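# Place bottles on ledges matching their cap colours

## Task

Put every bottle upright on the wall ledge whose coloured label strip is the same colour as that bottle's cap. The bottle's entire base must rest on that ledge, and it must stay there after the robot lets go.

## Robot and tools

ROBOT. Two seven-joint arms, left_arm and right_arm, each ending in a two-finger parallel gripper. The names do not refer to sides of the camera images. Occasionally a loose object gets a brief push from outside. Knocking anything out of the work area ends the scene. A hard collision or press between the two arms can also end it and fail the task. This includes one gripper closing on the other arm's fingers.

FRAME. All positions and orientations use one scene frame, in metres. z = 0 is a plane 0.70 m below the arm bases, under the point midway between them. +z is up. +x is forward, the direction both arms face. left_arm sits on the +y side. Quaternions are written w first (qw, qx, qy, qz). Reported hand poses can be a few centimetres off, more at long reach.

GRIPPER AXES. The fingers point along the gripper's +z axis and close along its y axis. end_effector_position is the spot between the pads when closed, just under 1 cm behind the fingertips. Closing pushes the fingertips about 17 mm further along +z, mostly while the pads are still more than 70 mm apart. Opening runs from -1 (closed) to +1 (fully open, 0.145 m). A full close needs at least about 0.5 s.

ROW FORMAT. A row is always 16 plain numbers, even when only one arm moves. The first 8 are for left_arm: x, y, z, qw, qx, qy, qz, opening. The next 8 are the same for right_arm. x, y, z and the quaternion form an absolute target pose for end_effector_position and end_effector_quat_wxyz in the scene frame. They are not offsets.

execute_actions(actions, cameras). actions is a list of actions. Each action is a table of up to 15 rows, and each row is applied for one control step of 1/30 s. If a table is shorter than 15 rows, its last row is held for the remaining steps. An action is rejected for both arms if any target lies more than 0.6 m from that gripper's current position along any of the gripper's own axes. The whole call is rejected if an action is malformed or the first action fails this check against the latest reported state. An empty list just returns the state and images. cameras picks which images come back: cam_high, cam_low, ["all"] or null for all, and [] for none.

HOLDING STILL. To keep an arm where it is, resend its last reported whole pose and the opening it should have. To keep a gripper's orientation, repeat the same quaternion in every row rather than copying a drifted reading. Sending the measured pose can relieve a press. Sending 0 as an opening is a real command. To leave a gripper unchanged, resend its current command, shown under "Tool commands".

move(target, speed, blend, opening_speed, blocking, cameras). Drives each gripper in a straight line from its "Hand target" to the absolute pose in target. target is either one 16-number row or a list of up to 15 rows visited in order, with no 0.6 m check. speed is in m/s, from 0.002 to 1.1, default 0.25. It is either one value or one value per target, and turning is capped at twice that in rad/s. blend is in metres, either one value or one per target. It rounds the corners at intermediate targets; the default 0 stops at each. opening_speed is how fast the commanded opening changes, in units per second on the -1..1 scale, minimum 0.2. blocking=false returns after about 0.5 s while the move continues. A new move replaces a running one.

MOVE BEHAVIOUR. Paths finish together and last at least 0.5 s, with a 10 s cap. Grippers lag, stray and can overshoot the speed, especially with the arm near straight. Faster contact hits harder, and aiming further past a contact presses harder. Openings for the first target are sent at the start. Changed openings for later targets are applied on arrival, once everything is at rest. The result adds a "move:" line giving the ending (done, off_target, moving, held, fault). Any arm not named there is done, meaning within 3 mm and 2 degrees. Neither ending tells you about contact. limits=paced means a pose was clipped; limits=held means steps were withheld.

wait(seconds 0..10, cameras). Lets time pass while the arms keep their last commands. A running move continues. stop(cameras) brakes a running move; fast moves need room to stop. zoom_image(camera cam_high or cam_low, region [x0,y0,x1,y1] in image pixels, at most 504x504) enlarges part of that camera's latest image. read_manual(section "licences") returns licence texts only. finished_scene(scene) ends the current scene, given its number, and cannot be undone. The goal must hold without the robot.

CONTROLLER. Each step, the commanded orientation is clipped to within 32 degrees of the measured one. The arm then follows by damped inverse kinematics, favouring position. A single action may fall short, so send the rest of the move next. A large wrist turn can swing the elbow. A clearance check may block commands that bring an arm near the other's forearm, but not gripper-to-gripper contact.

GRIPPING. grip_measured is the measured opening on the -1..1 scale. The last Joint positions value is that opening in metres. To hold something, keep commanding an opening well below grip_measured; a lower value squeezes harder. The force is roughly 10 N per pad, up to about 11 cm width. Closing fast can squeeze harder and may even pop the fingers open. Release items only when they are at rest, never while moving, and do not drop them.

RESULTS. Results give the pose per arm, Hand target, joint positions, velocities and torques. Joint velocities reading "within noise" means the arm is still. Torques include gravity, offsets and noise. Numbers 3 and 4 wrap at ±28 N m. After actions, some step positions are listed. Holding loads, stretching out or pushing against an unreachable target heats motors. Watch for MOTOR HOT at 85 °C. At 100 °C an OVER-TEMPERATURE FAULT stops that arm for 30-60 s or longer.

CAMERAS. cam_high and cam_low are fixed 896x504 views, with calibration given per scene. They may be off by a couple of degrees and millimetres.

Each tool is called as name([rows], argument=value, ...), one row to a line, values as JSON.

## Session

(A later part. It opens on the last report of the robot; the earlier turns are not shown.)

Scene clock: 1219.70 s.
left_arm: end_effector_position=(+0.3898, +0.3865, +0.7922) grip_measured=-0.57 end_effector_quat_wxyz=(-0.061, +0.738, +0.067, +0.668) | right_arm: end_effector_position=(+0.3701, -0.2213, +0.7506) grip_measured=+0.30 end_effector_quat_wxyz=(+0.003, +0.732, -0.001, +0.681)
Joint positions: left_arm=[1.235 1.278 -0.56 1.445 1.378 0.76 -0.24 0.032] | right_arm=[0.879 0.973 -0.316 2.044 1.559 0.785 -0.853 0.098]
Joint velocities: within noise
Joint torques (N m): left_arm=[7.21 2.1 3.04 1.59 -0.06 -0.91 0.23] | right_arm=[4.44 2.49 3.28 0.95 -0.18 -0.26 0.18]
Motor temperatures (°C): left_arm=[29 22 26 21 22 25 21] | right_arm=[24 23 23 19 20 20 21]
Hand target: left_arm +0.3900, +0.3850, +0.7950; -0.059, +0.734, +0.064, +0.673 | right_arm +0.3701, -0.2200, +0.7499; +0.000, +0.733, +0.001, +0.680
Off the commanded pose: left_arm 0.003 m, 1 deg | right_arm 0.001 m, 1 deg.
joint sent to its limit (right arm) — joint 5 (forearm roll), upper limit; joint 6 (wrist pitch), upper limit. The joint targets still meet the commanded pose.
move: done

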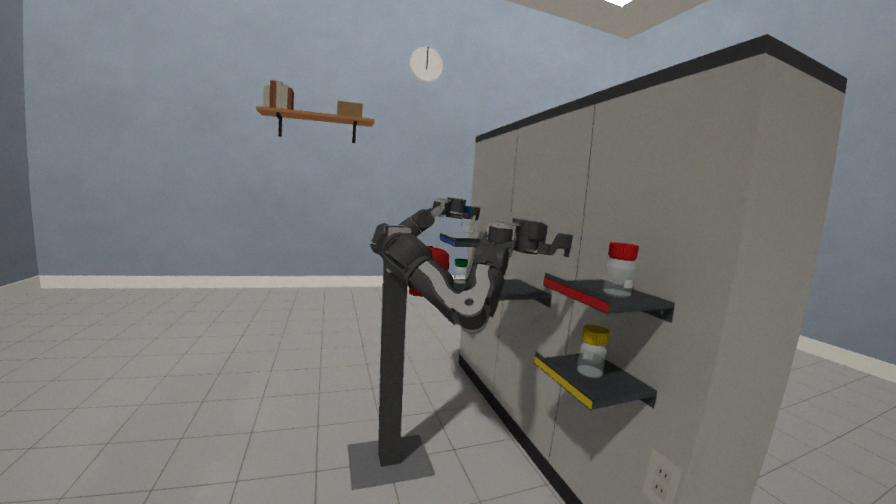

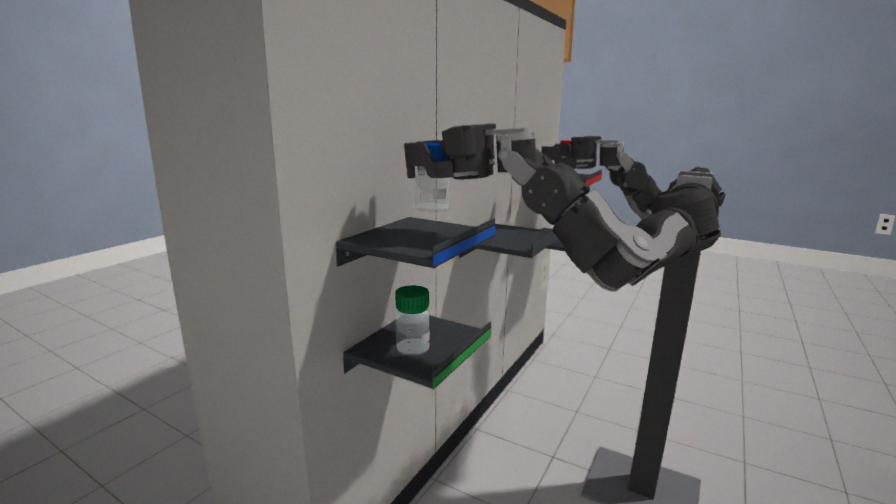

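move([
  [0.39,0.385,0.775,-0.0589,0.7345,0.0643,0.6730,-0.75,0.37,-0.22,0.75,0.0,0.7373,0.0,0.6756,0.3],
  [0.39,0.385,0.752,-0.0589,0.7345,0.0643,0.6730,-0.75,0.37,-0.22,0.75,0.0,0.7373,0.0,0.6756,0.3],
], speed=[0.1, 0.04])

zoom_image(camera="cam_low", region=[330, 130, 530, 290])

Scene clock: 1228.03 s.
left_arm: end_effector_position=(+0.3895, +0.3844, +0.7551) grip_measured=-0.57 end_effector_quat_wxyz=(-0.058, +0.732, +0.063, +0.676) | right_arm: end_effector_position=(+0.3701, -0.2213, +0.7506) grip_measured=+0.30 end_effector_quat_wxyz=(+0.003, +0.732, -0.001, +0.681)
Joint positions: left_arm=[0.995 1.378 -0.542 1.529 1.456 0.532 -0.246 0.032] | right_arm=[0.879 0.973 -0.316 2.044 1.559 0.785 -0.853 0.098]
Joint velocities: within noise
Joint torques (N m): left_arm=[4.79 4.07 2.65 0.95 0.09 -0.72 -0.04] | right_arm=[4.31 2.57 3.22 0.9 -0.17 -0.26 0.17]
Motor temperatures (°C): left_arm=[28 22 26 21 22 25 21] | right_arm=[24 23 23 19 20 20 21]
Hand target: left_arm +0.3900, +0.3850, +0.7520; -0.059, +0.734, +0.064, +0.673 | right_arm +0.3701, -0.2200, +0.7499; +0.000, +0.733, +0.001, +0.680
Off the commanded pose: left_arm 0.003 m, 0 deg | right_arm 0.001 m, 1 deg.
joint sent to its limit (right arm) — joint 5 (forearm roll), upper limit; joint 6 (wrist pitch), upper limit. The joint targets still meet the commanded pose.
move: done

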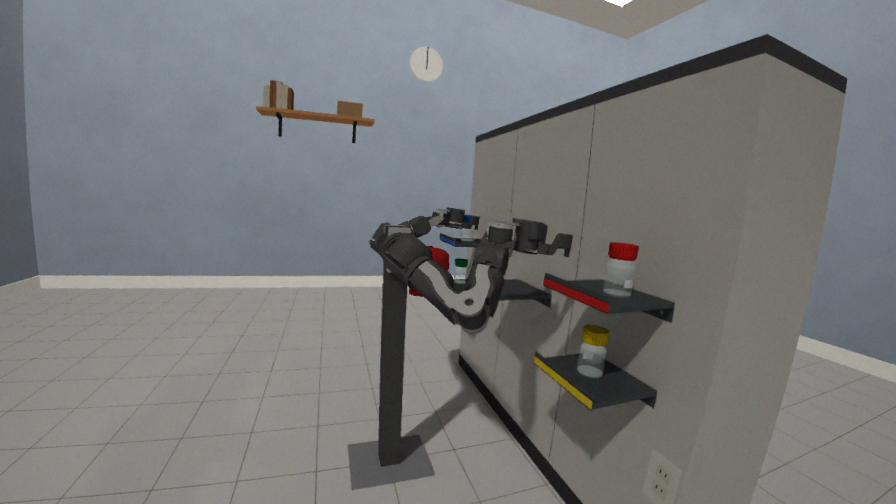

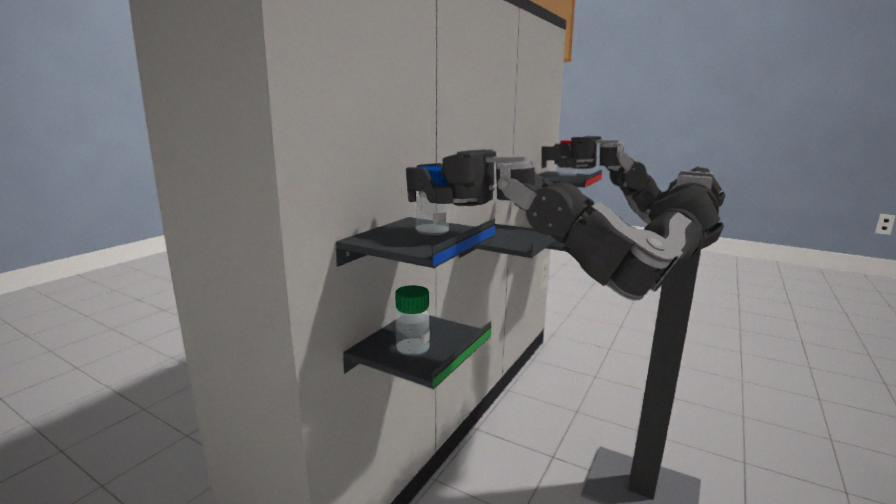

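Scaled by 2.520 from the camera's 896x504 image, which has a finer 1280x720 frame.

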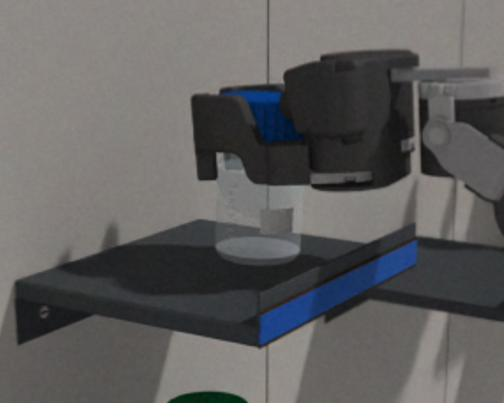

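move([
  [0.39,0.385,0.7545,-0.0589,0.7345,0.0643,0.6730,-0.75,0.37,-0.22,0.75,0.0,0.7373,0.0,0.6756,0.3],
  [0.39,0.385,0.7545,-0.0589,0.7345,0.0643,0.6730,0.3,0.37,-0.22,0.75,0.0,0.7373,0.0,0.6756,0.3],
  [0.27,0.37,0.765,-0.0589,0.7345,0.0643,0.6730,0.3,0.37,-0.22,0.75,0.0,0.7373,0.0,0.6756,0.3],
], speed=[0.04, 0.04, 0.15], opening_speed=0.9)

zoom_image(camera="cam_low", region=[330, 130, 630, 400])

zoom_image(camera="cam_high", region=[420, 170, 690, 420])

Scene clock: 1244.70 s.
left_arm: end_effector_position=(+0.2695, +0.3713, +0.7657) grip_measured=+0.30 end_effector_quat_wxyz=(-0.075, +0.724, +0.031, +0.685) | right_arm: end_effector_position=(+0.3701, -0.2213, +0.7506) grip_measured=+0.30 end_effector_quat_wxyz=(+0.003, +0.732, -0.001, +0.681)
Joint positions: left_arm=[1.986 1.962 -1.433 2.006 1.584 0.601 -0.169 0.098] | right_arm=[0.879 0.973 -0.316 2.044 1.559 0.785 -0.853 0.098]
Joint velocities: within noise
Joint torques (N m): left_arm=[1.78 -2.97 2.56 -0.29 0.11 -0.55 0.18] | right_arm=[4.29 2.6 3.29 0.95 -0.16 -0.24 0.2]
Motor temperatures (°C): left_arm=[27 22 26 21 21 25 21] | right_arm=[24 23 24 19 20 20 21]
Hand target: left_arm +0.2700, +0.3702, +0.7649; -0.072, +0.725, +0.028, +0.684 | right_arm +0.3701, -0.2200, +0.7499; +0.000, +0.733, +0.001, +0.680
Off the commanded pose: left_arm 0.002 m, 5 deg | right_arm 0.001 m, 1 deg.
joint sent to its limit (left arm) — joint 1 (shoulder pitch), upper limit; joint 5 (forearm roll), upper limit. The joint targets are off in orientation, not in position.
joint sent to its limit (right arm) — joint 5 (forearm roll), upper limit; joint 6 (wrist pitch), upper limit. The joint targets still meet the commanded pose.
move: off_target (left_arm)

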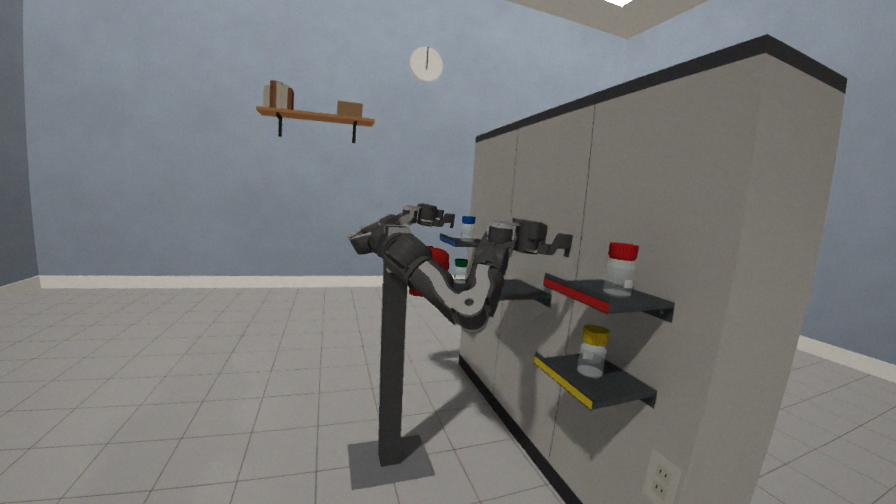

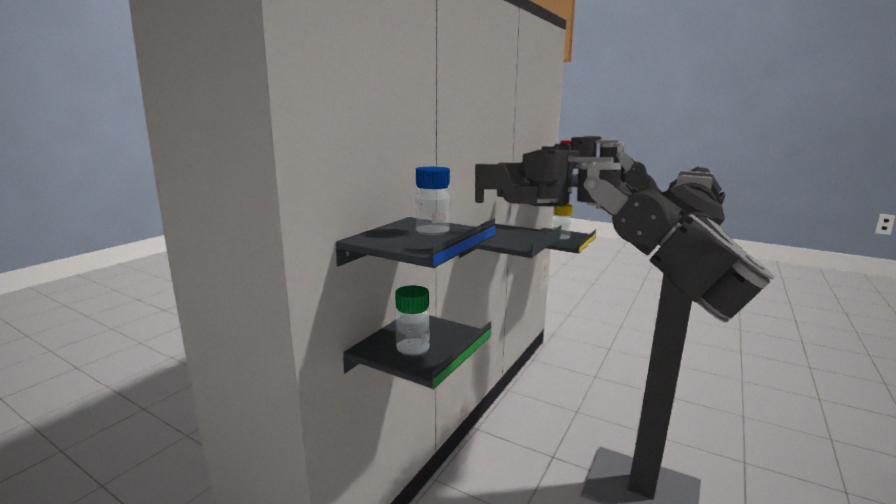

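Scaled by 1.680 from the camera's 896x504 image, which has a finer 1280x720 frame.

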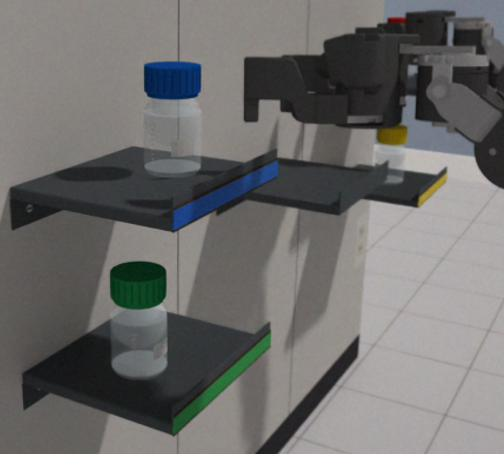

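Scaled by 1.867 from the camera's 896x504 image, which has a finer 1280x720 frame.

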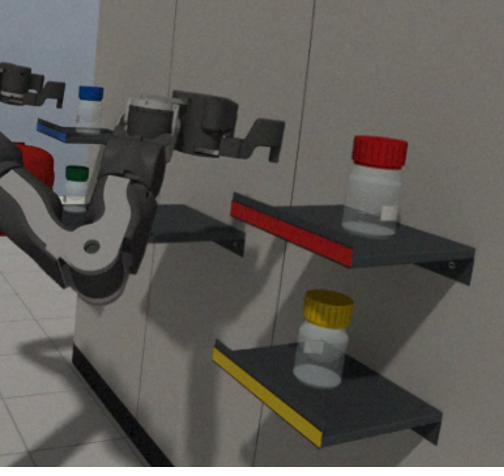

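finished_scene(scene=1)

The scene is finished: the task was done.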